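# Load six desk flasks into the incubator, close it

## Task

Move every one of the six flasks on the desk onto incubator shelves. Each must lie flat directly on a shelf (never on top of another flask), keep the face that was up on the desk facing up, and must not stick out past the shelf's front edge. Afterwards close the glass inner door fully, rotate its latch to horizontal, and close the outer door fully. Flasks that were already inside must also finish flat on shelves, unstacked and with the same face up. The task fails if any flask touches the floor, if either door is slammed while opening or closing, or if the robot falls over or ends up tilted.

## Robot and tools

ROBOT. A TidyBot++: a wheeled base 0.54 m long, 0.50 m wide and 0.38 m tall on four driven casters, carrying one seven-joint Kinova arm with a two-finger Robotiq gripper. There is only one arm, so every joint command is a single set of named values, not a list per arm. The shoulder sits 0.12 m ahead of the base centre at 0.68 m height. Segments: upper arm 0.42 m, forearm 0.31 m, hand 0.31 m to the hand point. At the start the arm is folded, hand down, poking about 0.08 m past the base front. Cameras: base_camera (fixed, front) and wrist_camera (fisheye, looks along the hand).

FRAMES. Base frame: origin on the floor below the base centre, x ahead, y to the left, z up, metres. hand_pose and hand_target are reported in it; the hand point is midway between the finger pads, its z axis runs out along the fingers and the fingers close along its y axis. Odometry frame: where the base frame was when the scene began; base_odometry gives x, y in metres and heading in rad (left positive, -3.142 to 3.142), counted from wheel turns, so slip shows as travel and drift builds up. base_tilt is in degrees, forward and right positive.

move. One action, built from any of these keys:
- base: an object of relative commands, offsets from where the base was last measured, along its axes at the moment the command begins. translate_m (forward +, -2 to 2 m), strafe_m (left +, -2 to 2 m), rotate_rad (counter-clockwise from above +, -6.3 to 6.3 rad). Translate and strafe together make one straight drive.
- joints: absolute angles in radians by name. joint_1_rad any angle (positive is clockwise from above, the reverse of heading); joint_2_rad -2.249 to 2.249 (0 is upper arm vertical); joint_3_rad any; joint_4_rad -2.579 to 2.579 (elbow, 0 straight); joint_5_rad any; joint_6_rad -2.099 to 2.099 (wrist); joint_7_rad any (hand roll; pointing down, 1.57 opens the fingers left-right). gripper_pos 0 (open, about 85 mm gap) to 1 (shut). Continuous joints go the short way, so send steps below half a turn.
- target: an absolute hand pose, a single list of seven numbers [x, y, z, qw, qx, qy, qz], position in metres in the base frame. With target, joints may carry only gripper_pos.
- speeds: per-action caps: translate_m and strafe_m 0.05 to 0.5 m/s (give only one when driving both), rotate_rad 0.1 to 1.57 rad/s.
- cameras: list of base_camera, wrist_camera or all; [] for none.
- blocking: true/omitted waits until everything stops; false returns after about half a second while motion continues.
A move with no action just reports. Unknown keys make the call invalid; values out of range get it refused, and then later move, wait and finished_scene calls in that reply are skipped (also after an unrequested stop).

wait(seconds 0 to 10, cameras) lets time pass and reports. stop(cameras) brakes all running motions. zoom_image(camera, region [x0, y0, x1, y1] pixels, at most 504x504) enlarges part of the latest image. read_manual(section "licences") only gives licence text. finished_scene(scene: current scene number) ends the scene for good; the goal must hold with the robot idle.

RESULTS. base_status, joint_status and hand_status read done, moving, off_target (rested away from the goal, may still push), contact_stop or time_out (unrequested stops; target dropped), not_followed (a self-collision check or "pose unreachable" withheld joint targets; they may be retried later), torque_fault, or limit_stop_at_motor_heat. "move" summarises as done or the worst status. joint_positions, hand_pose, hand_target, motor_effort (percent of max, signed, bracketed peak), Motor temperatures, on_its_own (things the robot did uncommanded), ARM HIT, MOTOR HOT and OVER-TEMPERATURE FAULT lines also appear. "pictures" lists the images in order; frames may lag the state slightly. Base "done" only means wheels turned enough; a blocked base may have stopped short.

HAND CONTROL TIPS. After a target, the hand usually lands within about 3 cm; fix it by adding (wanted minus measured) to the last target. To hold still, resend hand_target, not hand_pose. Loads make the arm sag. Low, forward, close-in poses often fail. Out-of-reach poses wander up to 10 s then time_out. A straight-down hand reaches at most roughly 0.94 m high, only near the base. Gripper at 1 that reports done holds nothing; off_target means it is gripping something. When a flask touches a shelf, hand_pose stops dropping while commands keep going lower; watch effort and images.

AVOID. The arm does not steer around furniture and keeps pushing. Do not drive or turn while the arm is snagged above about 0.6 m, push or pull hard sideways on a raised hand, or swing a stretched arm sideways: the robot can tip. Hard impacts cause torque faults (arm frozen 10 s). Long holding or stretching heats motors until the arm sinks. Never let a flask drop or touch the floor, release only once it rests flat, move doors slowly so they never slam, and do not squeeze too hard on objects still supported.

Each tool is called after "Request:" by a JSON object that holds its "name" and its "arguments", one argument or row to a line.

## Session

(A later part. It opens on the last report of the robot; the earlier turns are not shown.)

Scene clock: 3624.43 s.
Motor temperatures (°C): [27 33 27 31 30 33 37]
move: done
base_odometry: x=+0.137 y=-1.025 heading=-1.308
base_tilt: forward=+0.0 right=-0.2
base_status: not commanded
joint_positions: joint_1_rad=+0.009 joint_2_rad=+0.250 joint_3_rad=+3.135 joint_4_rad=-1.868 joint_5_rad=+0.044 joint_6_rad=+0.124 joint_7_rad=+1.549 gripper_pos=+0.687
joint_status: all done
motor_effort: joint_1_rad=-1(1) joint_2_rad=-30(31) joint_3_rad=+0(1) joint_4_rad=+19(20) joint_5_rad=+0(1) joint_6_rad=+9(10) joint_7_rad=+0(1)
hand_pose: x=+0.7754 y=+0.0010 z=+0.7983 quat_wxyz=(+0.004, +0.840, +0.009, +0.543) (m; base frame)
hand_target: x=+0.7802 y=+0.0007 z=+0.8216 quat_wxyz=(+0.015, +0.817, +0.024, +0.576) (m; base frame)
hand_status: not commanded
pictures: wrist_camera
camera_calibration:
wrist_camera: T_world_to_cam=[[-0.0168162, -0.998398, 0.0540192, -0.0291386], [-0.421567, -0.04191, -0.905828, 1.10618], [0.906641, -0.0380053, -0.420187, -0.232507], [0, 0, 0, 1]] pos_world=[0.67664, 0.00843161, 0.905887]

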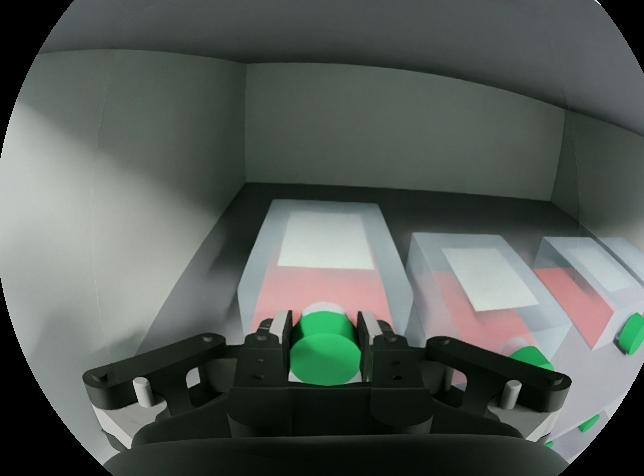

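Request:
{"name": "move", "arguments": {
  "joints": {"joint_4_rad": -1.897, "joint_6_rad": 0.22},
  "cameras": []
}}

Request:
{"name": "move", "arguments": {
  "joints": {"joint_4_rad": -1.912, "joint_6_rad": 0.233},
  "cameras": []
}}

Request:
{"name": "move", "arguments": {
  "joints": {"joint_4_rad": -1.922, "joint_6_rad": 0.242},
  "cameras": ["wrist_camera"]
}}

Scene clock: 3634.50 s.
Motor temperatures (°C): [27 33 27 31 30 33 37]
move: done
base_odometry: x=+0.137 y=-1.025 heading=-1.308
base_tilt: forward=+0.1 right=-0.2
base_status: not commanded
joint_positions: joint_1_rad=+0.009 joint_2_rad=+0.250 joint_3_rad=+3.135 joint_4_rad=-1.884 joint_5_rad=+0.044 joint_6_rad=+0.139 joint_7_rad=+1.549 gripper_pos=+0.687
joint_status: all done
motor_effort: joint_1_rad=+0(1) joint_2_rad=-30(31) joint_3_rad=+0(0) joint_4_rad=+19(20) joint_5_rad=-1(1) joint_6_rad=+9(10) joint_7_rad=+0(1)
hand_pose: x=+0.7725 y=+0.0012 z=+0.7935 quat_wxyz=(+0.003, +0.840, +0.009, +0.542) (m; base frame)
hand_target: x=+0.7770 y=+0.0008 z=+0.8162 quat_wxyz=(+0.014, +0.818, +0.024, +0.575) (m; base frame)
hand_status: not commanded
pictures: none
No camera images: "cameras" was empty.

Scene clock: 3635.10 s.
Motor temperatures (°C): [27 33 27 31 30 33 37]
move: done
base_odometry: x=+0.137 y=-1.025 heading=-1.308
base_tilt: forward=+0.0 right=-0.2
base_status: not commanded
joint_positions: joint_1_rad=+0.009 joint_2_rad=+0.250 joint_3_rad=+3.135 joint_4_rad=-1.898 joint_5_rad=+0.044 joint_6_rad=+0.151 joint_7_rad=+1.549 gripper_pos=+0.687
joint_status: all done
motor_effort: joint_1_rad=+0(1) joint_2_rad=-30(31) joint_3_rad=+0(0) joint_4_rad=+19(20) joint_5_rad=+0(1) joint_6_rad=+9(10) joint_7_rad=+0(1)
hand_pose: x=+0.7698 y=+0.0014 z=+0.7892 quat_wxyz=(+0.003, +0.841, +0.009, +0.542) (m; base frame)
hand_target: x=+0.7743 y=+0.0010 z=+0.8117 quat_wxyz=(+0.014, +0.819, +0.024, +0.574) (m; base frame)
hand_status: not commanded
pictures: none
No camera images: "cameras" was empty.

Scene clock: 3635.63 s.
Motor temperatures (°C): [27 33 27 31 30 33 37]
move: done
base_odometry: x=+0.137 y=-1.025 heading=-1.308
base_tilt: forward=+0.1 right=-0.2
base_status: not commanded
joint_positions: joint_1_rad=+0.009 joint_2_rad=+0.250 joint_3_rad=+3.135 joint_4_rad=-1.908 joint_5_rad=+0.044 joint_6_rad=+0.160 joint_7_rad=+1.549 gripper_pos=+0.687
joint_status: all done
motor_effort: joint_1_rad=+0(1) joint_2_rad=-29(31) joint_3_rad=+0(1) joint_4_rad=+19(20) joint_5_rad=+0(1) joint_6_rad=+10(10) joint_7_rad=+0(1)
hand_pose: x=+0.7681 y=+0.0015 z=+0.7865 quat_wxyz=(+0.003, +0.841, +0.009, +0.541) (m; base frame)
hand_target: x=+0.7724 y=+0.0011 z=+0.8088 quat_wxyz=(+0.014, +0.819, +0.024, +0.573) (m; base frame)
hand_status: not commanded
pictures: wrist_camera
camera_calibration:
wrist_camera: T_world_to_cam=[[-0.0152967, -0.998462, 0.0532842, -0.028707], [-0.425561, -0.0417217, -0.903967, 1.09411], [0.9048, -0.0365034, -0.424268, -0.226214], [0, 0, 0, 1]] pos_world=[0.66985, 0.00872766, 0.894594]

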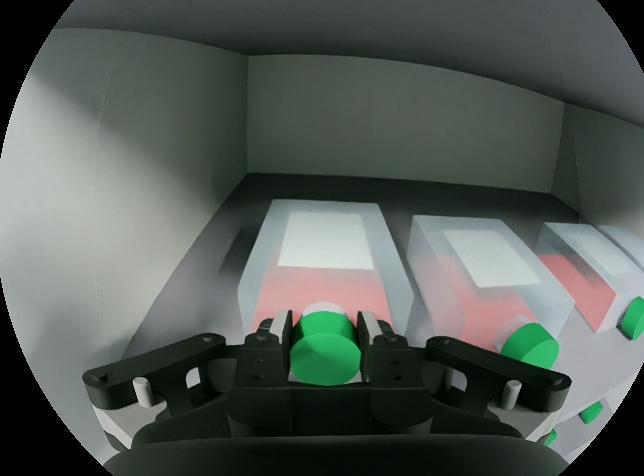

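Request:
{"name": "move", "arguments": {
  "joints": {"joint_4_rad": -1.932, "joint_6_rad": 0.251},
  "cameras": []
}}

Request:
{"name": "move", "arguments": {
  "joints": {"joint_4_rad": -1.942, "joint_6_rad": 0.26},
  "cameras": ["wrist_camera"]
}}

Scene clock: 3641.50 s.
Motor temperatures (°C): [27 33 27 31 30 33 37]
move: done
base_odometry: x=+0.137 y=-1.025 heading=-1.308
base_tilt: forward=+0.0 right=-0.2
base_status: not commanded
joint_positions: joint_1_rad=+0.009 joint_2_rad=+0.250 joint_3_rad=+3.135 joint_4_rad=-1.917 joint_5_rad=+0.044 joint_6_rad=+0.169 joint_7_rad=+1.549 gripper_pos=+0.687
joint_status: all done
motor_effort: joint_1_rad=+0(1) joint_2_rad=-29(30) joint_3_rad=+0(0) joint_4_rad=+19(20) joint_5_rad=-1(1) joint_6_rad=+9(10) joint_7_rad=+0(1)
hand_pose: x=+0.7663 y=+0.0016 z=+0.7838 quat_wxyz=(+0.003, +0.841, +0.009, +0.541) (m; base frame)
hand_target: x=+0.7706 y=+0.0012 z=+0.8059 quat_wxyz=(+0.014, +0.819, +0.024, +0.573) (m; base frame)
hand_status: not commanded
pictures: none
No camera images: "cameras" was empty.

Scene clock: 3642.03 s.
Motor temperatures (°C): [27 33 27 31 30 33 37]
move: done
base_odometry: x=+0.137 y=-1.025 heading=-1.308
base_tilt: forward=+0.0 right=-0.2
base_status: not commanded
joint_positions: joint_1_rad=+0.009 joint_2_rad=+0.250 joint_3_rad=+3.135 joint_4_rad=-1.926 joint_5_rad=+0.044 joint_6_rad=+0.179 joint_7_rad=+1.549 gripper_pos=+0.687
joint_status: all done
motor_effort: joint_1_rad=+0(1) joint_2_rad=-29(30) joint_3_rad=+0(0) joint_4_rad=+18(19) joint_5_rad=+0(1) joint_6_rad=+9(10) joint_7_rad=+0(1)
hand_pose: x=+0.7648 y=+0.0018 z=+0.7817 quat_wxyz=(+0.003, +0.841, +0.010, +0.541) (m; base frame)
hand_target: x=+0.7687 y=+0.0012 z=+0.8030 quat_wxyz=(+0.014, +0.819, +0.024, +0.572) (m; base frame)
hand_status: not commanded
pictures: wrist_camera
camera_calibration:
wrist_camera: T_world_to_cam=[[-0.014587, -0.998503, 0.0527215, -0.0283728], [-0.42512, -0.0415309, -0.904184, 1.08813], [0.90502, -0.0356023, -0.423877, -0.225709], [0, 0, 0, 1]] pos_world=[0.666444, 0.00882505, 0.889696]

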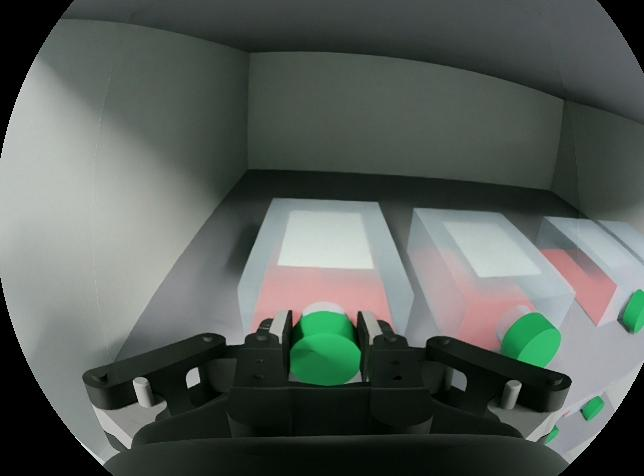

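Request:
{"name": "move", "arguments": {
  "joints": {"joint_4_rad": -1.952, "joint_6_rad": 0.269},
  "cameras": []
}}

Request:
{"name": "move", "arguments": {
  "joints": {"joint_4_rad": -1.962, "joint_6_rad": 0.278},
  "cameras": ["wrist_camera"]
}}

Scene clock: 3649.10 s.
Motor temperatures (°C): [27 33 27 31 30 33 37]
move: done
base_odometry: x=+0.137 y=-1.025 heading=-1.308
base_tilt: forward=+0.0 right=-0.2
base_status: not commanded
joint_positions: joint_1_rad=+0.009 joint_2_rad=+0.250 joint_3_rad=+3.135 joint_4_rad=-1.934 joint_5_rad=+0.044 joint_6_rad=+0.191 joint_7_rad=+1.549 gripper_pos=+0.687
joint_status: all done
motor_effort: joint_1_rad=+0(1) joint_2_rad=-28(29) joint_3_rad=+0(0) joint_4_rad=+18(19) joint_5_rad=-1(1) joint_6_rad=+8(9) joint_7_rad=+1(1)
hand_pose: x=+0.7639 y=+0.0019 z=+0.7807 quat_wxyz=(+0.002, +0.840, +0.010, +0.543) (m; base frame)
hand_target: x=+0.7667 y=+0.0013 z=+0.8001 quat_wxyz=(+0.014, +0.820, +0.024, +0.572) (m; base frame)
hand_status: not commanded
pictures: none
No camera images: "cameras" was empty.

Scene clock: 3649.63 s.
Motor temperatures (°C): [27 33 27 31 30 33 37]
move: done
base_odometry: x=+0.137 y=-1.025 heading=-1.308
base_tilt: forward=+0.1 right=-0.2
base_status: not commanded
joint_positions: joint_1_rad=+0.009 joint_2_rad=+0.250 joint_3_rad=+3.135 joint_4_rad=-1.941 joint_5_rad=+0.044 joint_6_rad=+0.202 joint_7_rad=+1.549 gripper_pos=+0.687
joint_status: all done
motor_effort: joint_1_rad=+0(1) joint_2_rad=-29(30) joint_3_rad=+0(1) joint_4_rad=+18(19) joint_5_rad=-1(1) joint_6_rad=+8(9) joint_7_rad=+0(1)
hand_pose: x=+0.7633 y=+0.0021 z=+0.7805 quat_wxyz=(+0.002, +0.838, +0.010, +0.545) (m; base frame)
hand_target: x=+0.7648 y=+0.0014 z=+0.7973 quat_wxyz=(+0.014, +0.820, +0.024, +0.572) (m; base frame)
hand_status: not commanded
pictures: wrist_camera
camera_calibration:
wrist_camera: T_world_to_cam=[[-0.0141745, -0.998542, 0.0520921, -0.0278152], [-0.41721, -0.0414393, -0.907865, 1.08322], [0.9087, -0.0346019, -0.416014, -0.233821], [0, 0, 0, 1]] pos_world=[0.664008, 0.00902251, 0.887592]

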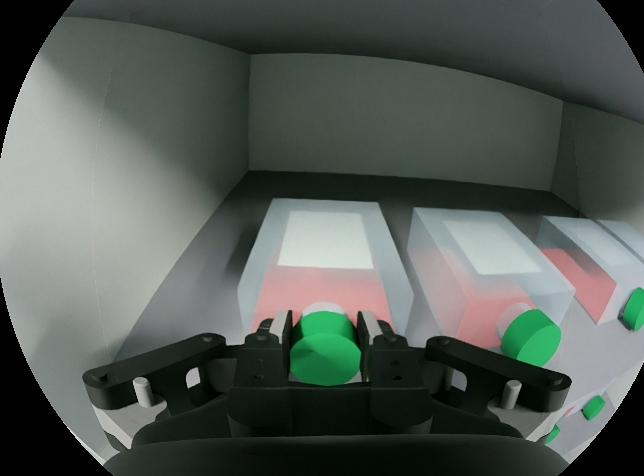

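Request:
{"name": "move", "arguments": {
  "joints": {"gripper_pos": 0.58},
  "cameras": []
}}

Request:
{"name": "move", "arguments": {
  "joints": {"gripper_pos": 0.3},
  "cameras": ["wrist_camera"]
}}

Scene clock: 3654.57 s.
Motor temperatures (°C): [27 33 27 31 30 33 37]
move: done
base_odometry: x=+0.137 y=-1.025 heading=-1.308
base_tilt: forward=+0.0 right=-0.2
base_status: not commanded
joint_positions: joint_1_rad=+0.009 joint_2_rad=+0.250 joint_3_rad=+3.135 joint_4_rad=-1.941 joint_5_rad=+0.044 joint_6_rad=+0.202 joint_7_rad=+1.549 gripper_pos=+0.580
joint_status: all done
motor_effort: joint_1_rad=-1(1) joint_2_rad=-28(29) joint_3_rad=+0(0) joint_4_rad=+18(18) joint_5_rad=-1(1) joint_6_rad=+9(9) joint_7_rad=-1(1)
hand_pose: x=+0.7633 y=+0.0021 z=+0.7804 quat_wxyz=(+0.002, +0.838, +0.010, +0.545) (m; base frame)
hand_target: x=+0.7648 y=+0.0014 z=+0.7973 quat_wxyz=(+0.014, +0.820, +0.024, +0.572) (m; base frame)
hand_status: not commanded
pictures: none
No camera images: "cameras" was empty.

Scene clock: 3655.23 s.
Motor temperatures (°C): [27 33 27 31 30 33 37]
move: done
base_odometry: x=+0.137 y=-1.025 heading=-1.308
base_tilt: forward=+0.0 right=-0.2
base_status: not commanded
joint_positions: joint_1_rad=+0.009 joint_2_rad=+0.250 joint_3_rad=+3.135 joint_4_rad=-1.941 joint_5_rad=+0.044 joint_6_rad=+0.202 joint_7_rad=+1.549 gripper_pos=+0.300
joint_status: all done
motor_effort: joint_1_rad=+0(1) joint_2_rad=-29(29) joint_3_rad=+0(0) joint_4_rad=+18(18) joint_5_rad=+0(1) joint_6_rad=+8(9) joint_7_rad=+0(1)
hand_pose: x=+0.7633 y=+0.0021 z=+0.7804 quat_wxyz=(+0.002, +0.838, +0.010, +0.545) (m; base frame)
hand_target: x=+0.7648 y=+0.0014 z=+0.7973 quat_wxyz=(+0.014, +0.820, +0.024, +0.572) (m; base frame)
hand_status: not commanded
pictures: wrist_camera
camera_calibration:
wrist_camera: T_world_to_cam=[[-0.014163, -0.998542, 0.0520958, -0.0278209], [-0.417413, -0.0414397, -0.907772, 1.08318], [0.908607, -0.0346022, -0.416217, -0.233621], [0, 0, 0, 1]] pos_world=[0.664009, 0.00902252, 0.887492]

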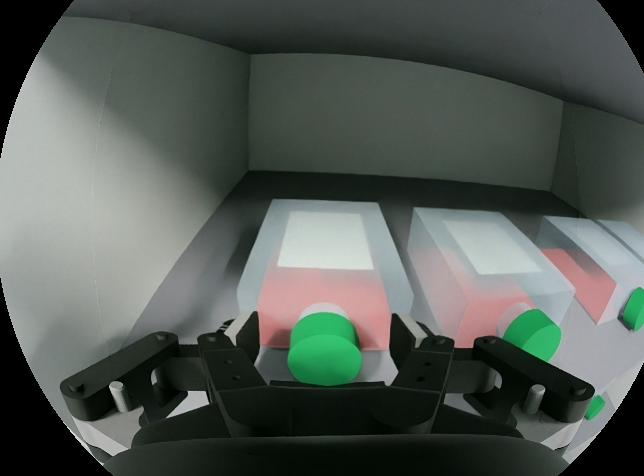

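Request:
{"name": "move", "arguments": {
  "base": {"translate_m": -0.28},
  "speeds": {"translate_m": 0.13},
  "cameras": ["wrist_camera"]
}}

Request:
{"name": "move", "arguments": {
  "base": {"translate_m": -1.442, "strafe_m": 0.35, "rotate_rad": 1.572},
  "joints": {"joint_2_rad": 0.05, "joint_4_rad": -1.54, "joint_6_rad": -0.213, "gripper_pos": 0.97},
  "speeds": {"translate_m": 0.45, "rotate_rad": 0.48},
  "cameras": ["base_camera", "wrist_camera"]
}}

Scene clock: 3685.30 s.
Motor temperatures (°C): [27 33 27 31 30 33 37]
move: done
base_odometry: x=+0.064 y=-0.755 heading=-1.308
base_tilt: forward=+0.0 right=-0.2
base_status: done
joint_positions: joint_1_rad=+0.009 joint_2_rad=+0.248 joint_3_rad=+3.135 joint_4_rad=-1.945 joint_5_rad=+0.044 joint_6_rad=+0.203 joint_7_rad=+1.549 gripper_pos=+0.300
joint_status: not commanded
motor_effort: joint_1_rad=+0(1) joint_2_rad=-28(32) joint_3_rad=+0(1) joint_4_rad=+18(19) joint_5_rad=+0(1) joint_6_rad=+8(9) joint_7_rad=+0(2)
hand_pose: x=+0.7620 y=+0.0021 z=+0.7794 quat_wxyz=(+0.002, +0.839, +0.010, +0.544) (m; base frame)
hand_target: x=+0.7648 y=+0.0014 z=+0.7973 quat_wxyz=(+0.014, +0.820, +0.024, +0.572) (m; base frame)
hand_status: not commanded
pictures: wrist_camera
camera_calibration:
wrist_camera: T_world_to_cam=[[-0.0140548, -0.998542, 0.0521224, -0.0278901], [-0.419284, -0.0414377, -0.906909, 1.08247], [0.907746, -0.0346006, -0.41809, -0.23073], [0, 0, 0, 1]] pos_world=[0.662917, 0.00902251, 0.886694]

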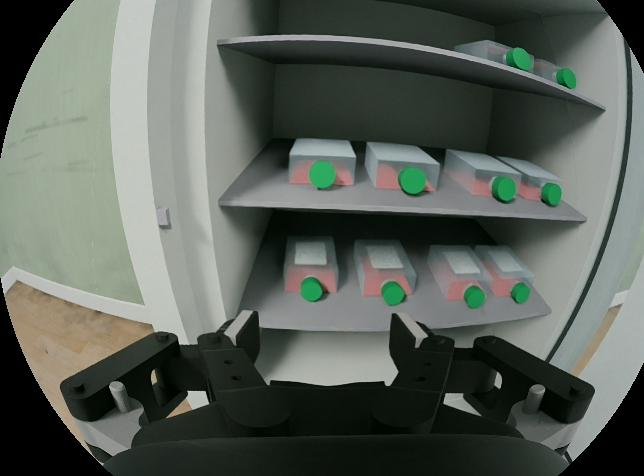

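Scene clock: 3689.90 s.
Motor temperatures (°C): [27 33 27 31 30 33 37]
move: done
base_odometry: x=+0.028 y=+0.729 heading=+0.265
base_tilt: forward=+0.0 right=-0.2
base_status: done
joint_positions: joint_1_rad=+0.003 joint_2_rad=+0.058 joint_3_rad=+3.128 joint_4_rad=-1.555 joint_5_rad=+0.044 joint_6_rad=-0.130 joint_7_rad=+1.549 gripper_pos=+0.970
joint_status: all done
motor_effort: joint_1_rad=-1(4) joint_2_rad=-25(34) joint_3_rad=+0(4) joint_4_rad=+21(22) joint_5_rad=-1(1) joint_6_rad=+9(10) joint_7_rad=+0(1)
hand_pose: x=+0.7639 y=+0.0061 z=+1.0355 quat_wxyz=(+0.006, +0.765, +0.010, +0.644) (m; base frame)
hand_target: x=+0.7572 y=-0.0029 z=+1.0244 quat_wxyz=(+0.022, +0.784, +0.020, +0.620) (m; base frame)
hand_status: not commanded
pictures: base_camera, wrist_camera
camera_calibration:
wrist_camera: T_world_to_cam=[[-0.0278897, -0.998279, 0.0515799, -0.0261137], [-0.183243, -0.0456199, -0.982009, 1.21326], [0.982672, -0.0368396, -0.181655, -0.42725], [0, 0, 0, 1]] pos_world=[0.641439, 0.0135402, 1.11517]

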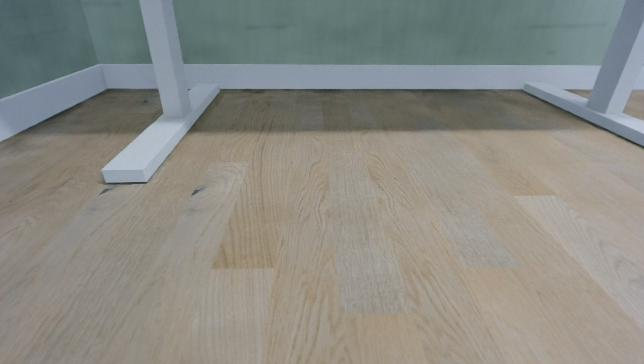

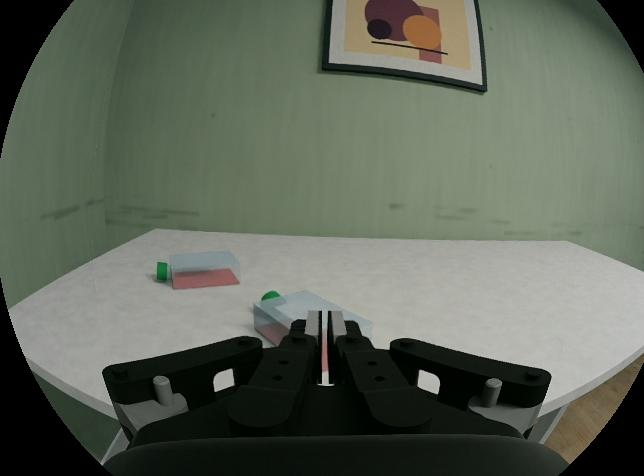

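Request:
{"name": "zoom_image", "arguments": {
  "camera": "wrist_camera",
  "region": [140, 230, 400, 390]
}}

Scaled by 1.938.

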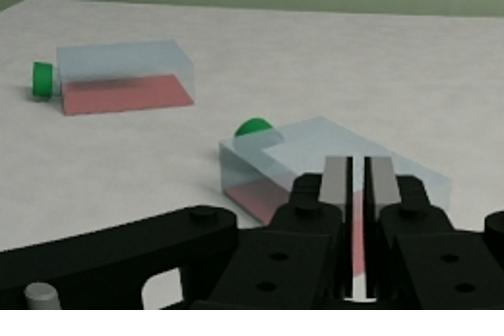

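Request:
{"name": "move", "arguments": {
  "base": {"translate_m": 0.115, "strafe_m": 0.046},
  "joints": {"joint_6_rad": -0.3},
  "speeds": {"translate_m": 0.25},
  "cameras": ["base_camera", "wrist_camera"]
}}

Scene clock: 3745.40 s.
Motor temperatures (°C): [27 33 27 31 30 33 37]
move: done
base_odometry: x=+0.127 y=+0.804 heading=+0.265
base_tilt: forward=+0.0 right=-0.2
base_status: done
joint_positions: joint_1_rad=+0.003 joint_2_rad=+0.059 joint_3_rad=+3.128 joint_4_rad=-1.553 joint_5_rad=+0.044 joint_6_rad=-0.231 joint_7_rad=+1.549 gripper_pos=+0.970
joint_status: all done
motor_effort: joint_1_rad=-1(1) joint_2_rad=-25(28) joint_3_rad=+0(1) joint_4_rad=+21(23) joint_5_rad=+0(1) joint_6_rad=+9(10) joint_7_rad=+0(1)
hand_pose: x=+0.7574 y=+0.0046 z=+1.0055 quat_wxyz=(+0.007, +0.796, +0.009, +0.605) (m; base frame)
hand_target: x=+0.7498 y=-0.0036 z=+0.9984 quat_wxyz=(+0.021, +0.810, +0.019, +0.585) (m; base frame)
hand_status: not commanded
pictures: base_camera, wrist_camera
camera_calibration:
wrist_camera: T_world_to_cam=[[-0.026958, -0.998092, 0.0555574, -0.0308698], [-0.280725, -0.0457822, -0.958696, 1.23296], [0.95941, -0.0414409, -0.278955, -0.310937], [0, 0, 0, 1]] pos_world=[0.643605, 0.012751, 1.09701]

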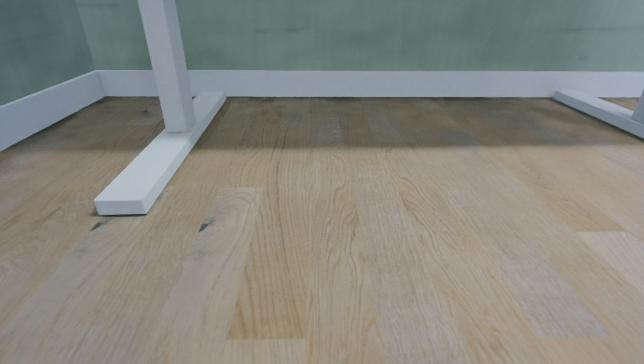

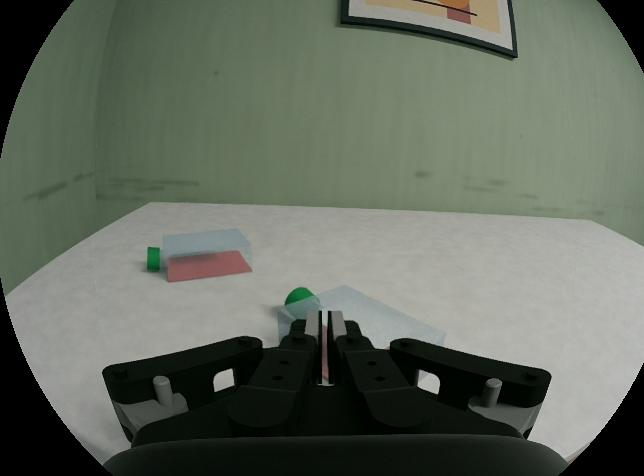

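Request:
{"name": "move", "arguments": {
  "joints": {"joint_2_rad": 0.16},
  "cameras": ["wrist_camera"]
}}

Request:
{"name": "zoom_image", "arguments": {
  "camera": "wrist_camera",
  "region": [200, 200, 500, 400]
}}

Scene clock: 3762.13 s.
Motor temperatures (°C): [27 33 27 31 30 33 37]
move: done
base_odometry: x=+0.127 y=+0.804 heading=+0.265
base_tilt: forward=+0.0 right=-0.2
base_status: not commanded
joint_positions: joint_1_rad=+0.003 joint_2_rad=+0.166 joint_3_rad=+3.128 joint_4_rad=-1.552 joint_5_rad=+0.044 joint_6_rad=-0.231 joint_7_rad=+1.549 gripper_pos=+0.970
joint_status: all done
motor_effort: joint_1_rad=+0(1) joint_2_rad=-28(32) joint_3_rad=+0(0) joint_4_rad=+21(23) joint_5_rad=+0(1) joint_6_rad=+8(9) joint_7_rad=+0(1)
hand_pose: x=+0.7884 y=+0.0046 z=+0.9358 quat_wxyz=(+0.006, +0.827, +0.010, +0.562) (m; base frame)
hand_target: x=+0.7808 y=-0.0039 z=+0.9272 quat_wxyz=(+0.020, +0.841, +0.020, +0.540) (m; base frame)
hand_status: not commanded
pictures: wrist_camera
camera_calibration:
wrist_camera: T_world_to_cam=[[-0.0209208, -0.99811, 0.0577883, -0.0330814], [-0.381023, -0.0454791, -0.923446, 1.22096], [0.924329, -0.041338, -0.379351, -0.238511], [0, 0, 0, 1]] pos_world=[0.684985, 0.0126498, 1.03893]

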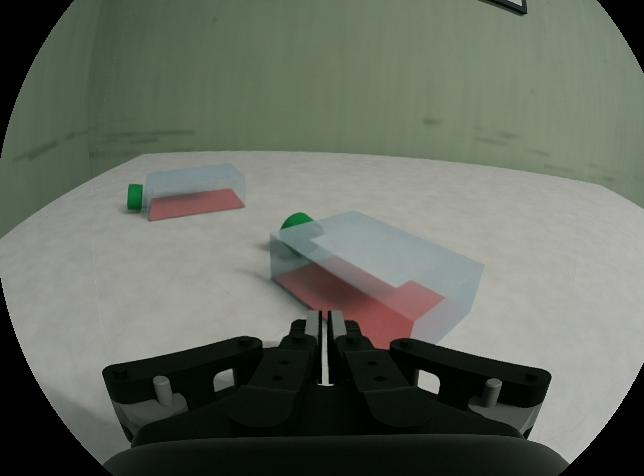

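Scaled by 1.680.

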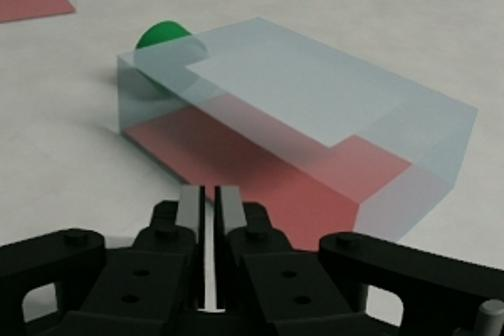

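Request:
{"name": "move", "arguments": {
  "base": {"translate_m": 0.008, "strafe_m": -0.05},
  "speeds": {"strafe_m": 0.08},
  "cameras": ["wrist_camera"]
}}

Request:
{"name": "zoom_image", "arguments": {
  "camera": "wrist_camera",
  "region": [180, 200, 480, 400]
}}

Scene clock: 3781.90 s.
Motor temperatures (°C): [27 33 27 31 30 33 37]
move: done
base_odometry: x=+0.148 y=+0.757 heading=+0.265
base_tilt: forward=+0.0 right=-0.2
base_status: done
joint_positions: joint_1_rad=+0.005 joint_2_rad=+0.166 joint_3_rad=+3.129 joint_4_rad=-1.552 joint_5_rad=+0.044 joint_6_rad=-0.231 joint_7_rad=+1.549 gripper_pos=+0.970
joint_status: not commanded
motor_effort: joint_1_rad=+0(3) joint_2_rad=-29(29) joint_3_rad=+0(2) joint_4_rad=+21(21) joint_5_rad=-1(1) joint_6_rad=+9(9) joint_7_rad=+0(1)
hand_pose: x=+0.7884 y=+0.0028 z=+0.9358 quat_wxyz=(+0.007, +0.827, +0.008, +0.562) (m; base frame)
hand_target: x=+0.7808 y=-0.0039 z=+0.9272 quat_wxyz=(+0.020, +0.841, +0.020, +0.540) (m; base frame)
hand_status: not commanded
pictures: wrist_camera
camera_calibration:
wrist_camera: T_world_to_cam=[[-0.0236642, -0.998041, 0.0579223, -0.032836], [-0.381147, -0.0445556, -0.92344, 1.22097], [0.924212, -0.0439294, -0.379345, -0.238482], [0, 0, 0, 1]] pos_world=[0.684999, 0.0111528, 1.03893]

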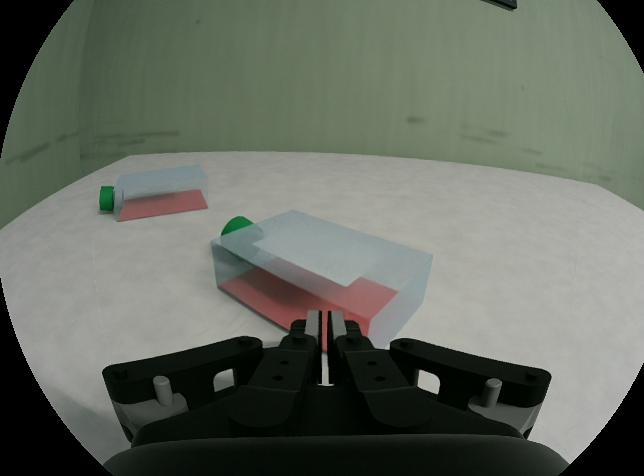

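Scaled by 1.680.

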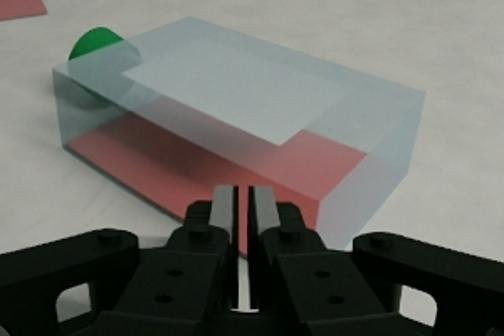

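Request:
{"name": "move", "arguments": {
  "base": {"translate_m": 0.012, "strafe_m": -0.038},
  "speeds": {"strafe_m": 0.07},
  "cameras": []
}}

Request:
{"name": "move", "arguments": {
  "base": {"translate_m": 0.014, "strafe_m": -0.034},
  "speeds": {"strafe_m": 0.07},
  "cameras": ["wrist_camera"]
}}

Request:
{"name": "zoom_image", "arguments": {
  "camera": "wrist_camera",
  "region": [130, 200, 430, 400]
}}

Scene clock: 3803.63 s.
Motor temperatures (°C): [27 33 27 31 30 33 37]
move: done
base_odometry: x=+0.169 y=+0.724 heading=+0.265
base_tilt: forward=+0.0 right=-0.2
base_status: done
joint_positions: joint_1_rad=+0.006 joint_2_rad=+0.166 joint_3_rad=+3.130 joint_4_rad=-1.552 joint_5_rad=+0.044 joint_6_rad=-0.231 joint_7_rad=+1.549 gripper_pos=+0.970
joint_status: not commanded
motor_effort: joint_1_rad=+0(4) joint_2_rad=-28(30) joint_3_rad=+0(3) joint_4_rad=+21(22) joint_5_rad=-1(1) joint_6_rad=+9(9) joint_7_rad=+0(1)
hand_pose: x=+0.7884 y=+0.0010 z=+0.9358 quat_wxyz=(+0.008, +0.827, +0.007, +0.562) (m; base frame)
hand_target: x=+0.7808 y=-0.0039 z=+0.9272 quat_wxyz=(+0.020, +0.841, +0.020, +0.540) (m; base frame)
hand_status: not commanded
pictures: none
No camera images: "cameras" was empty.

Scene clock: 3804.67 s.
Motor temperatures (°C): [27 33 27 31 30 33 37]
move: done
base_odometry: x=+0.191 y=+0.694 heading=+0.265
base_tilt: forward=+0.0 right=-0.2
base_status: done
joint_positions: joint_1_rad=+0.007 joint_2_rad=+0.165 joint_3_rad=+3.131 joint_4_rad=-1.552 joint_5_rad=+0.044 joint_6_rad=-0.231 joint_7_rad=+1.549 gripper_pos=+0.970
joint_status: not commanded
motor_effort: joint_1_rad=+0(3) joint_2_rad=-28(30) joint_3_rad=+0(2) joint_4_rad=+21(21) joint_5_rad=+0(1) joint_6_rad=+9(9) joint_7_rad=+0(1)
hand_pose: x=+0.7884 y=-0.0004 z=+0.9358 quat_wxyz=(+0.009, +0.827, +0.007, +0.562) (m; base frame)
hand_target: x=+0.7808 y=-0.0039 z=+0.9272 quat_wxyz=(+0.020, +0.841, +0.020, +0.540) (m; base frame)
hand_status: not commanded
pictures: wrist_camera
camera_calibration:
wrist_camera: T_world_to_cam=[[-0.0285384, -0.997887, 0.0583758, -0.0326576], [-0.381371, -0.0431125, -0.923416, 1.22097], [0.923981, -0.0486157, -0.379335, -0.238437], [0, 0, 0, 1]] pos_world=[0.685023, 0.00845882, 1.03892]

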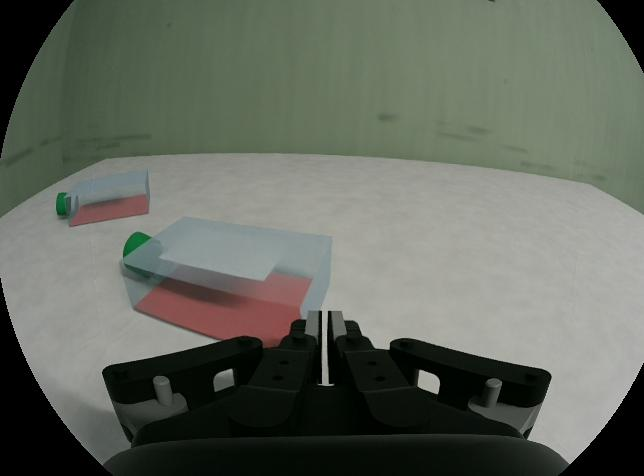

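Scaled by 1.680.

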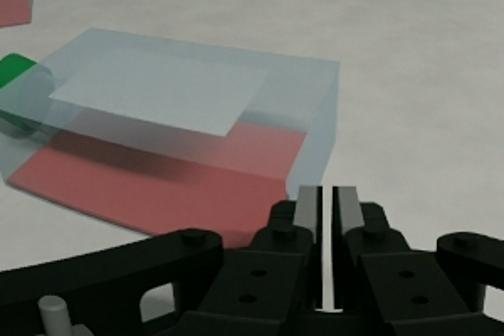

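Request:
{"name": "move", "arguments": {
  "base": {"translate_m": -0.014, "strafe_m": 0.023},
  "speeds": {"strafe_m": 0.08},
  "cameras": []
}}

Request:
{"name": "move", "arguments": {
  "base": {"translate_m": 0.1},
  "speeds": {"translate_m": 0.08},
  "cameras": ["wrist_camera"]
}}

Scene clock: 3826.63 s.
Motor temperatures (°C): [27 33 27 31 30 33 37]
move: done
base_odometry: x=+0.172 y=+0.713 heading=+0.265
base_tilt: forward=+0.0 right=-0.2
base_status: done
joint_positions: joint_1_rad=+0.008 joint_2_rad=+0.165 joint_3_rad=+3.132 joint_4_rad=-1.552 joint_5_rad=+0.044 joint_6_rad=-0.231 joint_7_rad=+1.549 gripper_pos=+0.970
joint_status: not commanded
motor_effort: joint_1_rad=+0(4) joint_2_rad=-29(32) joint_3_rad=+0(3) joint_4_rad=+21(22) joint_5_rad=+0(1) joint_6_rad=+9(9) joint_7_rad=-1(1)
hand_pose: x=+0.7884 y=-0.0014 z=+0.9359 quat_wxyz=(+0.009, +0.827, +0.006, +0.562) (m; base frame)
hand_target: x=+0.7808 y=-0.0039 z=+0.9272 quat_wxyz=(+0.020, +0.841, +0.020, +0.540) (m; base frame)
hand_status: not commanded
pictures: none
No camera images: "cameras" was empty.

Scene clock: 3828.43 s.
Motor temperatures (°C): [27 33 27 31 30 33 37]
move: done
base_odometry: x=+0.269 y=+0.739 heading=+0.265
base_tilt: forward=+0.1 right=-0.2
base_status: done
joint_positions: joint_1_rad=+0.008 joint_2_rad=+0.166 joint_3_rad=+3.132 joint_4_rad=-1.552 joint_5_rad=+0.044 joint_6_rad=-0.232 joint_7_rad=+1.549 gripper_pos=+0.970
joint_status: not commanded
motor_effort: joint_1_rad=+0(1) joint_2_rad=-29(32) joint_3_rad=+0(1) joint_4_rad=+21(22) joint_5_rad=+0(1) joint_6_rad=+9(9) joint_7_rad=-1(1)
hand_pose: x=+0.7885 y=-0.0014 z=+0.9356 quat_wxyz=(+0.009, +0.827, +0.006, +0.561) (m; base frame)
hand_target: x=+0.7808 y=-0.0039 z=+0.9272 quat_wxyz=(+0.020, +0.841, +0.020, +0.540) (m; base frame)
hand_status: not commanded
pictures: wrist_camera
camera_calibration:
wrist_camera: T_world_to_cam=[[-0.030093, -0.997835, 0.0584866, -0.0324867], [-0.381743, -0.0426043, -0.923286, 1.22095], [0.923779, -0.0501113, -0.379634, -0.238284], [0, 0, 0, 1]] pos_world=[0.685232, 0.00766056, 1.03872]

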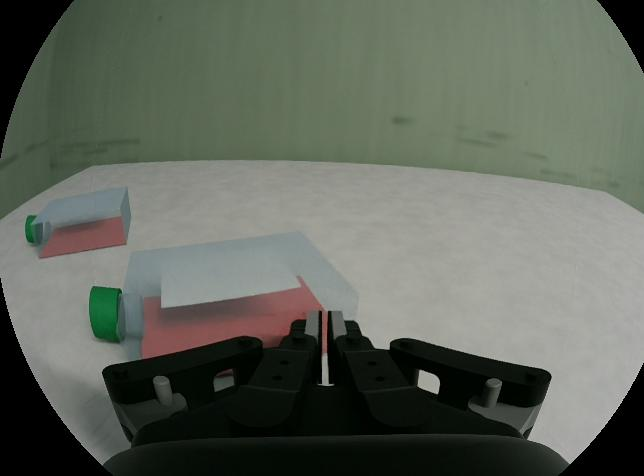

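Request:
{"name": "move", "arguments": {
  "base": {"translate_m": 0.062},
  "speeds": {"translate_m": 0.08},
  "cameras": ["wrist_camera"]
}}

Request:
{"name": "zoom_image", "arguments": {
  "camera": "wrist_camera",
  "region": [40, 180, 340, 380]
}}

Scene clock: 3840.47 s.
Motor temperatures (°C): [27 33 27 31 30 33 37]
move: done
base_odometry: x=+0.329 y=+0.755 heading=+0.265
base_tilt: forward=+0.0 right=-0.2
base_status: done
joint_positions: joint_1_rad=+0.008 joint_2_rad=+0.166 joint_3_rad=+3.132 joint_4_rad=-1.552 joint_5_rad=+0.044 joint_6_rad=-0.232 joint_7_rad=+1.549 gripper_pos=+0.970
joint_status: not commanded
motor_effort: joint_1_rad=+0(1) joint_2_rad=-28(32) joint_3_rad=+0(1) joint_4_rad=+20(22) joint_5_rad=+0(1) joint_6_rad=+8(9) joint_7_rad=+0(1)
hand_pose: x=+0.7885 y=-0.0014 z=+0.9358 quat_wxyz=(+0.009, +0.827, +0.006, +0.561) (m; base frame)
hand_target: x=+0.7808 y=-0.0039 z=+0.9272 quat_wxyz=(+0.020, +0.841, +0.020, +0.540) (m; base frame)
hand_status: not commanded
pictures: wrist_camera
camera_calibration:
wrist_camera: T_world_to_cam=[[-0.0301055, -0.997835, 0.0584789, -0.032479], [-0.381537, -0.0426036, -0.923371, 1.22095], [0.923863, -0.0501104, -0.379428, -0.238425], [0, 0, 0, 1]] pos_world=[0.685131, 0.00766056, 1.03882]

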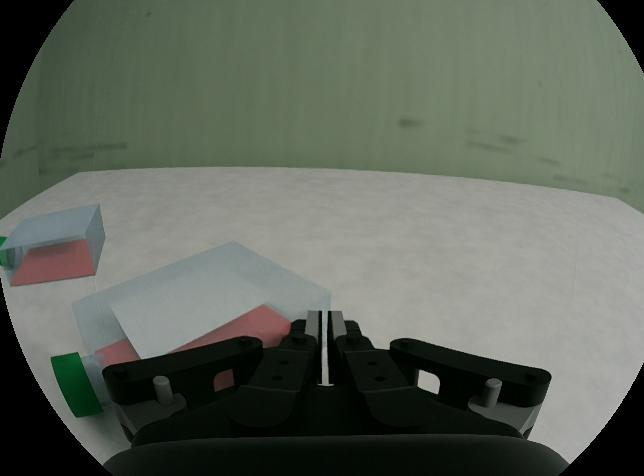

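Scaled by 1.680.

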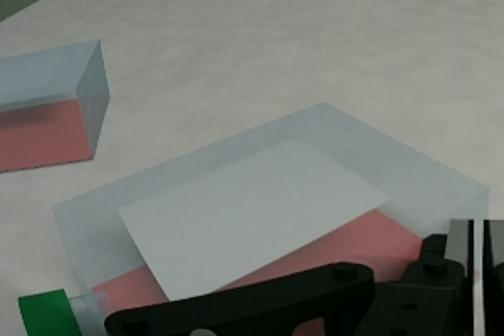

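Request:
{"name": "move", "arguments": {
  "base": {"translate_m": -0.108},
  "speeds": {"translate_m": 0.25},
  "cameras": []
}}

Request:
{"name": "move", "arguments": {
  "base": {"strafe_m": 0.188},
  "speeds": {"strafe_m": 0.25},
  "cameras": ["wrist_camera"]
}}

Scene clock: 3875.23 s.
Motor temperatures (°C): [27 33 27 31 30 33 37]
move: done
base_odometry: x=+0.225 y=+0.727 heading=+0.265
base_tilt: forward=+0.0 right=-0.2
base_status: done
joint_positions: joint_1_rad=+0.008 joint_2_rad=+0.162 joint_3_rad=+3.132 joint_4_rad=-1.552 joint_5_rad=+0.044 joint_6_rad=-0.232 joint_7_rad=+1.549 gripper_pos=+0.970
joint_status: not commanded
motor_effort: joint_1_rad=+0(1) joint_2_rad=-28(32) joint_3_rad=+0(1) joint_4_rad=+21(22) joint_5_rad=+0(1) joint_6_rad=+9(9) joint_7_rad=+1(1)
hand_pose: x=+0.7877 y=-0.0014 z=+0.9379 quat_wxyz=(+0.009, +0.827, +0.006, +0.563) (m; base frame)
hand_target: x=+0.7808 y=-0.0039 z=+0.9272 quat_wxyz=(+0.020, +0.841, +0.020, +0.540) (m; base frame)
hand_status: not commanded
pictures: none
No camera images: "cameras" was empty.

Scene clock: 3876.87 s.
Motor temperatures (°C): [27 33 27 31 30 33 37]
move: done
base_odometry: x=+0.175 y=+0.908 heading=+0.265
base_tilt: forward=+0.0 right=-0.2
base_status: done
joint_positions: joint_1_rad=+0.009 joint_2_rad=+0.162 joint_3_rad=+3.132 joint_4_rad=-1.552 joint_5_rad=+0.044 joint_6_rad=-0.232 joint_7_rad=+1.549 gripper_pos=+0.970
joint_status: not commanded
motor_effort: joint_1_rad=-1(3) joint_2_rad=-29(30) joint_3_rad=+0(2) joint_4_rad=+21(21) joint_5_rad=+0(1) joint_6_rad=+9(9) joint_7_rad=+0(1)
hand_pose: x=+0.7877 y=-0.0019 z=+0.9379 quat_wxyz=(+0.009, +0.827, +0.006, +0.563) (m; base frame)
hand_target: x=+0.7808 y=-0.0039 z=+0.9272 quat_wxyz=(+0.020, +0.841, +0.020, +0.540) (m; base frame)
hand_status: not commanded
pictures: wrist_camera
camera_calibration:
wrist_camera: T_world_to_cam=[[-0.0310063, -0.997808, 0.0584562, -0.0323762], [-0.378776, -0.0423923, -0.924517, 1.22147], [0.924969, -0.0508076, -0.376631, -0.240402], [0, 0, 0, 1]] pos_world=[0.684024, 0.00726145, 1.04062]

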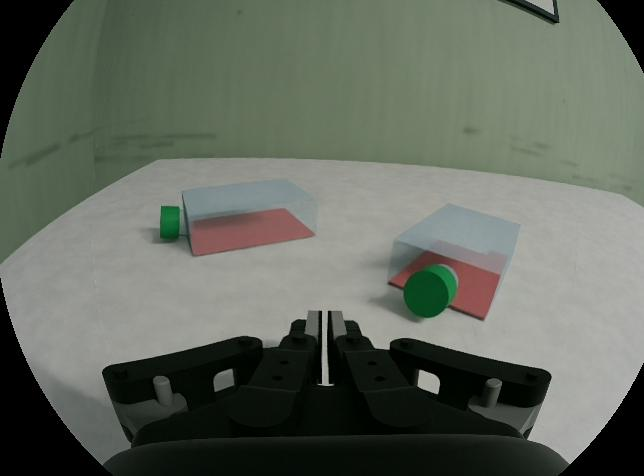

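Request:
{"name": "move", "arguments": {
  "base": {"translate_m": 0.105},
  "speeds": {"translate_m": 0.2},
  "cameras": []
}}

Request:
{"name": "move", "arguments": {
  "base": {"strafe_m": -0.038, "translate_m": -0.012},
  "speeds": {"strafe_m": 0.08},
  "cameras": []
}}

Request:
{"name": "move", "arguments": {
  "base": {"strafe_m": -0.032, "translate_m": -0.012},
  "speeds": {"strafe_m": 0.07},
  "cameras": ["wrist_camera"]
}}

Scene clock: 3886.70 s.
Motor temperatures (°C): [27 33 27 31 30 33 37]
move: done
base_odometry: x=+0.277 y=+0.936 heading=+0.265
base_tilt: forward=+0.1 right=-0.2
base_status: done
joint_positions: joint_1_rad=+0.009 joint_2_rad=+0.166 joint_3_rad=+3.132 joint_4_rad=-1.552 joint_5_rad=+0.044 joint_6_rad=-0.232 joint_7_rad=+1.549 gripper_pos=+0.970
joint_status: not commanded
motor_effort: joint_1_rad=+0(1) joint_2_rad=-28(31) joint_3_rad=+0(1) joint_4_rad=+21(22) joint_5_rad=+0(1) joint_6_rad=+9(9) joint_7_rad=+0(1)
hand_pose: x=+0.7886 y=-0.0019 z=+0.9355 quat_wxyz=(+0.009, +0.828, +0.006, +0.561) (m; base frame)
hand_target: x=+0.7808 y=-0.0039 z=+0.9272 quat_wxyz=(+0.020, +0.841, +0.020, +0.540) (m; base frame)
hand_status: not commanded
pictures: none
No camera images: "cameras" was empty.

Scene clock: 3887.73 s.
Motor temperatures (°C): [27 33 27 31 30 33 37]
move: done
base_odometry: x=+0.275 y=+0.896 heading=+0.265
base_tilt: forward=+0.0 right=-0.2
base_status: done
joint_positions: joint_1_rad=+0.009 joint_2_rad=+0.166 joint_3_rad=+3.133 joint_4_rad=-1.552 joint_5_rad=+0.044 joint_6_rad=-0.232 joint_7_rad=+1.549 gripper_pos=+0.970
joint_status: not commanded
motor_effort: joint_1_rad=+0(3) joint_2_rad=-28(30) joint_3_rad=+0(2) joint_4_rad=+21(21) joint_5_rad=+0(1) joint_6_rad=+9(9) joint_7_rad=+0(1)
hand_pose: x=+0.7886 y=-0.0022 z=+0.9355 quat_wxyz=(+0.010, +0.828, +0.005, +0.561) (m; base frame)
hand_target: x=+0.7808 y=-0.0039 z=+0.9272 quat_wxyz=(+0.020, +0.841, +0.020, +0.540) (m; base frame)
hand_status: not commanded
pictures: none
No camera images: "cameras" was empty.

Scene clock: 3888.77 s.
Motor temperatures (°C): [27 33 27 31 30 33 37]
move: done
base_odometry: x=+0.272 y=+0.862 heading=+0.265
base_tilt: forward=+0.0 right=-0.2
base_status: done
joint_positions: joint_1_rad=+0.009 joint_2_rad=+0.166 joint_3_rad=+3.133 joint_4_rad=-1.552 joint_5_rad=+0.044 joint_6_rad=-0.232 joint_7_rad=+1.549 gripper_pos=+0.970
joint_status: not commanded
motor_effort: joint_1_rad=+0(2) joint_2_rad=-29(30) joint_3_rad=+0(2) joint_4_rad=+21(22) joint_5_rad=+0(1) joint_6_rad=+9(9) joint_7_rad=+0(1)
hand_pose: x=+0.7886 y=-0.0022 z=+0.9355 quat_wxyz=(+0.010, +0.828, +0.005, +0.561) (m; base frame)
hand_target: x=+0.7808 y=-0.0039 z=+0.9272 quat_wxyz=(+0.020, +0.841, +0.020, +0.540) (m; base frame)
hand_status: not commanded
pictures: wrist_camera
camera_calibration:
wrist_camera: T_world_to_cam=[[-0.0312493, -0.997797, 0.0585274, -0.0324283], [-0.38198, -0.0421893, -0.923207, 1.22091], [0.923642, -0.0512059, -0.37982, -0.238069], [0, 0, 0, 1]] pos_world=[0.685239, 0.0069617, 1.03862]

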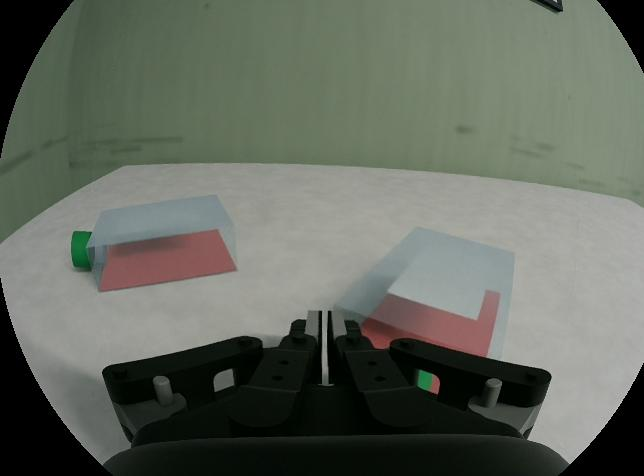

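Request:
{"name": "move", "arguments": {
  "base": {"strafe_m": -0.036, "translate_m": -0.02},
  "speeds": {"strafe_m": 0.07},
  "cameras": ["wrist_camera"]
}}

Request:
{"name": "zoom_image", "arguments": {
  "camera": "wrist_camera",
  "region": [230, 180, 530, 380]
}}

Scene clock: 3895.10 s.
Motor temperatures (°C): [27 33 27 31 30 33 37]
move: done
base_odometry: x=+0.262 y=+0.822 heading=+0.265
base_tilt: forward=+0.0 right=-0.2
base_status: done
joint_positions: joint_1_rad=+0.009 joint_2_rad=+0.166 joint_3_rad=+3.133 joint_4_rad=-1.552 joint_5_rad=+0.044 joint_6_rad=-0.232 joint_7_rad=+1.549 gripper_pos=+0.970
joint_status: not commanded
motor_effort: joint_1_rad=+0(3) joint_2_rad=-28(31) joint_3_rad=+0(2) joint_4_rad=+21(21) joint_5_rad=+0(1) joint_6_rad=+9(9) joint_7_rad=+0(1)
hand_pose: x=+0.7886 y=-0.0023 z=+0.9355 quat_wxyz=(+0.010, +0.828, +0.005, +0.561) (m; base frame)
hand_target: x=+0.7808 y=-0.0039 z=+0.9272 quat_wxyz=(+0.020, +0.841, +0.020, +0.540) (m; base frame)
hand_status: not commanded
pictures: wrist_camera
camera_calibration:
wrist_camera: T_world_to_cam=[[-0.0314371, -0.997786, 0.0586027, -0.0323775], [-0.382022, -0.0421852, -0.92319, 1.22092], [0.923618, -0.05141, -0.379851, -0.23802], [0, 0, 0, 1]] pos_world=[0.68524, 0.00696213, 1.03862]

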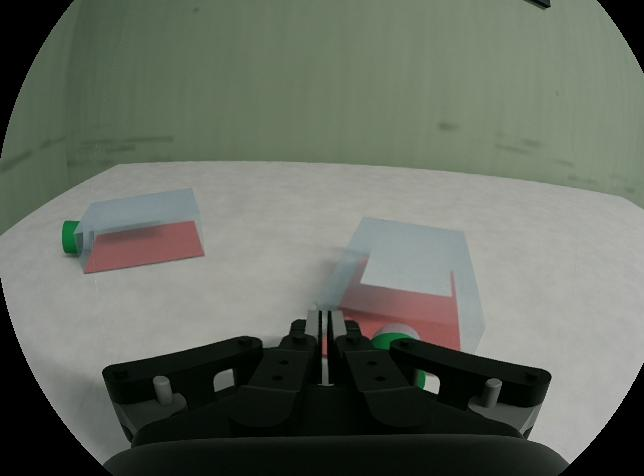

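Scaled by 1.680.

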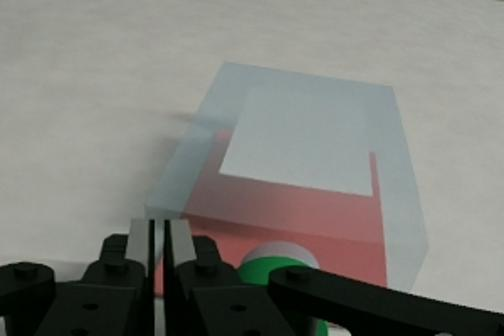

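Request:
{"name": "move", "arguments": {
  "joints": {"joint_2_rad": 0.05},
  "cameras": []
}}

Request:
{"name": "move", "arguments": {
  "base": {"translate_m": -0.121, "strafe_m": 0.218, "rotate_rad": -0.277},
  "joints": {"gripper_pos": 0.0},
  "speeds": {"translate_m": 0.25, "rotate_rad": 0.4},
  "cameras": ["wrist_camera"]
}}

Request:
{"name": "zoom_image", "arguments": {
  "camera": "wrist_camera",
  "region": [220, 220, 420, 360]
}}

Scene clock: 3922.20 s.
Motor temperatures (°C): [27 33 27 31 30 33 37]
move: done
base_odometry: x=+0.262 y=+0.822 heading=+0.265
base_tilt: forward=+0.1 right=-0.1
base_status: not commanded
joint_positions: joint_1_rad=+0.009 joint_2_rad=+0.054 joint_3_rad=+3.133 joint_4_rad=-1.550 joint_5_rad=+0.044 joint_6_rad=-0.232 joint_7_rad=+1.549 gripper_pos=+0.970
joint_status: all done
motor_effort: joint_1_rad=-1(1) joint_2_rad=-26(32) joint_3_rad=+0(0) joint_4_rad=+21(22) joint_5_rad=+0(1) joint_6_rad=+9(9) joint_7_rad=-1(1)
hand_pose: x=+0.7563 y=-0.0020 z=+1.0098 quat_wxyz=(+0.010, +0.794, +0.005, +0.607) (m; base frame)
hand_target: x=+0.7498 y=-0.0036 z=+0.9983 quat_wxyz=(+0.021, +0.810, +0.019, +0.585) (m; base frame)
hand_status: not commanded
pictures: none
No camera images: "cameras" was empty.

Scene clock: 3924.00 s.
Motor temperatures (°C): [27 33 27 31 30 33 37]
move: done
base_odometry: x=+0.088 y=+1.001 heading=-0.012
base_tilt: forward=+0.0 right=-0.2
base_status: done
joint_positions: joint_1_rad=+0.009 joint_2_rad=+0.053 joint_3_rad=+3.133 joint_4_rad=-1.550 joint_5_rad=+0.044 joint_6_rad=-0.232 joint_7_rad=+1.549 gripper_pos=+0.000
joint_status: all done
motor_effort: joint_1_rad=+0(3) joint_2_rad=-25(27) joint_3_rad=+0(3) joint_4_rad=+21(22) joint_5_rad=-1(1) joint_6_rad=+9(9) joint_7_rad=+0(1)
hand_pose: x=+0.7558 y=-0.0021 z=+1.0107 quat_wxyz=(+0.010, +0.794, +0.005, +0.608) (m; base frame)
hand_target: x=+0.7498 y=-0.0036 z=+0.9983 quat_wxyz=(+0.021, +0.810, +0.019, +0.585) (m; base frame)
hand_status: not commanded
pictures: wrist_camera
camera_calibration:
wrist_camera: T_world_to_cam=[[-0.0380817, -0.997722, 0.0556765, -0.0296439], [-0.273433, -0.0431864, -0.960921, 1.23393], [0.961137, -0.0518173, -0.271166, -0.317396], [0, 0, 0, 1]] pos_world=[0.64133, 0.00726605, 1.10129]

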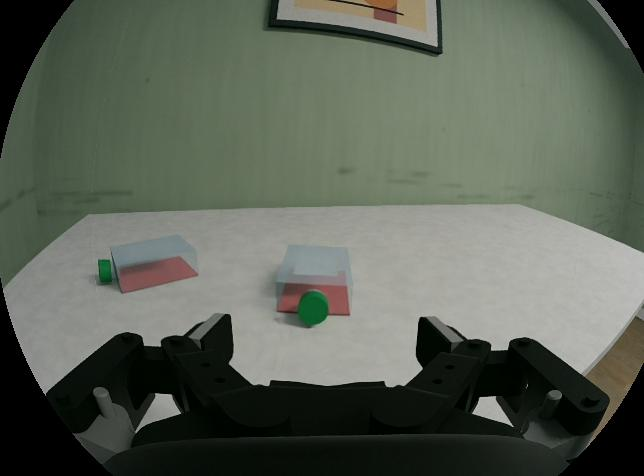

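Scaled by 2.520.

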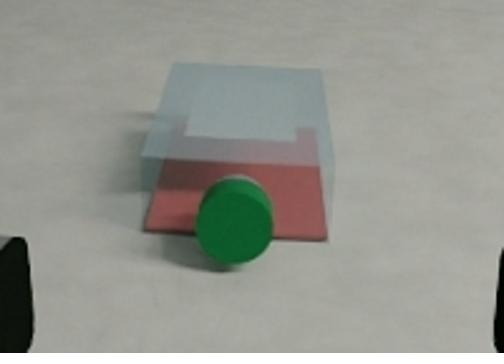

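Request:
{"name": "move", "arguments": {
  "base": {"translate_m": 0.14, "strafe_m": 0.003},
  "joints": {"joint_6_rad": -0.42},
  "speeds": {"translate_m": 0.2},
  "cameras": []
}}

Request:
{"name": "move", "arguments": {
  "joints": {"joint_2_rad": 0.15, "joint_6_rad": -0.213},
  "cameras": ["wrist_camera"]
}}

Request:
{"name": "zoom_image", "arguments": {
  "camera": "wrist_camera",
  "region": [200, 220, 450, 390]
}}

Scene clock: 3959.70 s.
Motor temperatures (°C): [27 33 27 31 30 33 37]
move: done
base_odometry: x=+0.228 y=+1.002 heading=-0.012
base_tilt: forward=+0.0 right=-0.2
base_status: done
joint_positions: joint_1_rad=+0.009 joint_2_rad=+0.052 joint_3_rad=+3.133 joint_4_rad=-1.549 joint_5_rad=+0.044 joint_6_rad=-0.360 joint_7_rad=+1.549 gripper_pos=+0.000
joint_status: all done
motor_effort: joint_1_rad=-1(2) joint_2_rad=-24(27) joint_3_rad=+0(1) joint_4_rad=+21(24) joint_5_rad=+0(1) joint_6_rad=+8(10) joint_7_rad=+0(1)
hand_pose: x=+0.7430 y=-0.0037 z=+0.9738 quat_wxyz=(+0.012, +0.831, +0.004, +0.556) (m; base frame)
hand_target: x=+0.7360 y=-0.0046 z=+0.9637 quat_wxyz=(+0.021, +0.844, +0.019, +0.536) (m; base frame)
hand_status: not commanded
pictures: none
No camera images: "cameras" was empty.

Scene clock: 3960.70 s.
Motor temperatures (°C): [27 33 27 31 30 33 37]
move: done
base_odometry: x=+0.228 y=+1.002 heading=-0.012
base_tilt: forward=+0.1 right=-0.2
base_status: not commanded
joint_positions: joint_1_rad=+0.009 joint_2_rad=+0.153 joint_3_rad=+3.133 joint_4_rad=-1.549 joint_5_rad=+0.044 joint_6_rad=-0.274 joint_7_rad=+1.549 gripper_pos=+0.000
joint_status: all done
motor_effort: joint_1_rad=+0(1) joint_2_rad=-28(31) joint_3_rad=+0(0) joint_4_rad=+21(22) joint_5_rad=-1(1) joint_6_rad=+8(9) joint_7_rad=+0(1)
hand_pose: x=+0.7806 y=-0.0029 z=+0.9339 quat_wxyz=(+0.010, +0.835, +0.005, +0.550) (m; base frame)
hand_target: x=+0.7882 y=-0.0032 z=+0.9590 quat_wxyz=(+0.020, +0.814, +0.020, +0.580) (m; base frame)
hand_status: not commanded
pictures: wrist_camera
camera_calibration:
wrist_camera: T_world_to_cam=[[-0.0317447, -0.9977, 0.0598952, -0.0341283], [-0.40623, -0.0418736, -0.912811, 1.22557], [0.913219, -0.0533081, -0.403967, -0.20079], [0, 0, 0, 1]] pos_world=[0.680145, 0.00656533, 1.03964]

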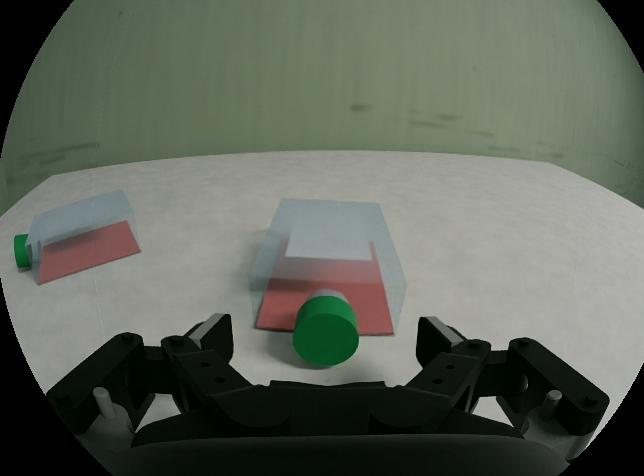

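Scaled by 2.016.

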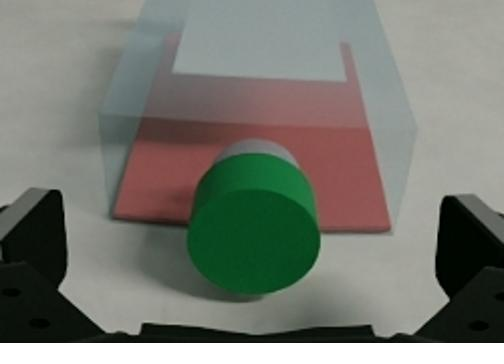

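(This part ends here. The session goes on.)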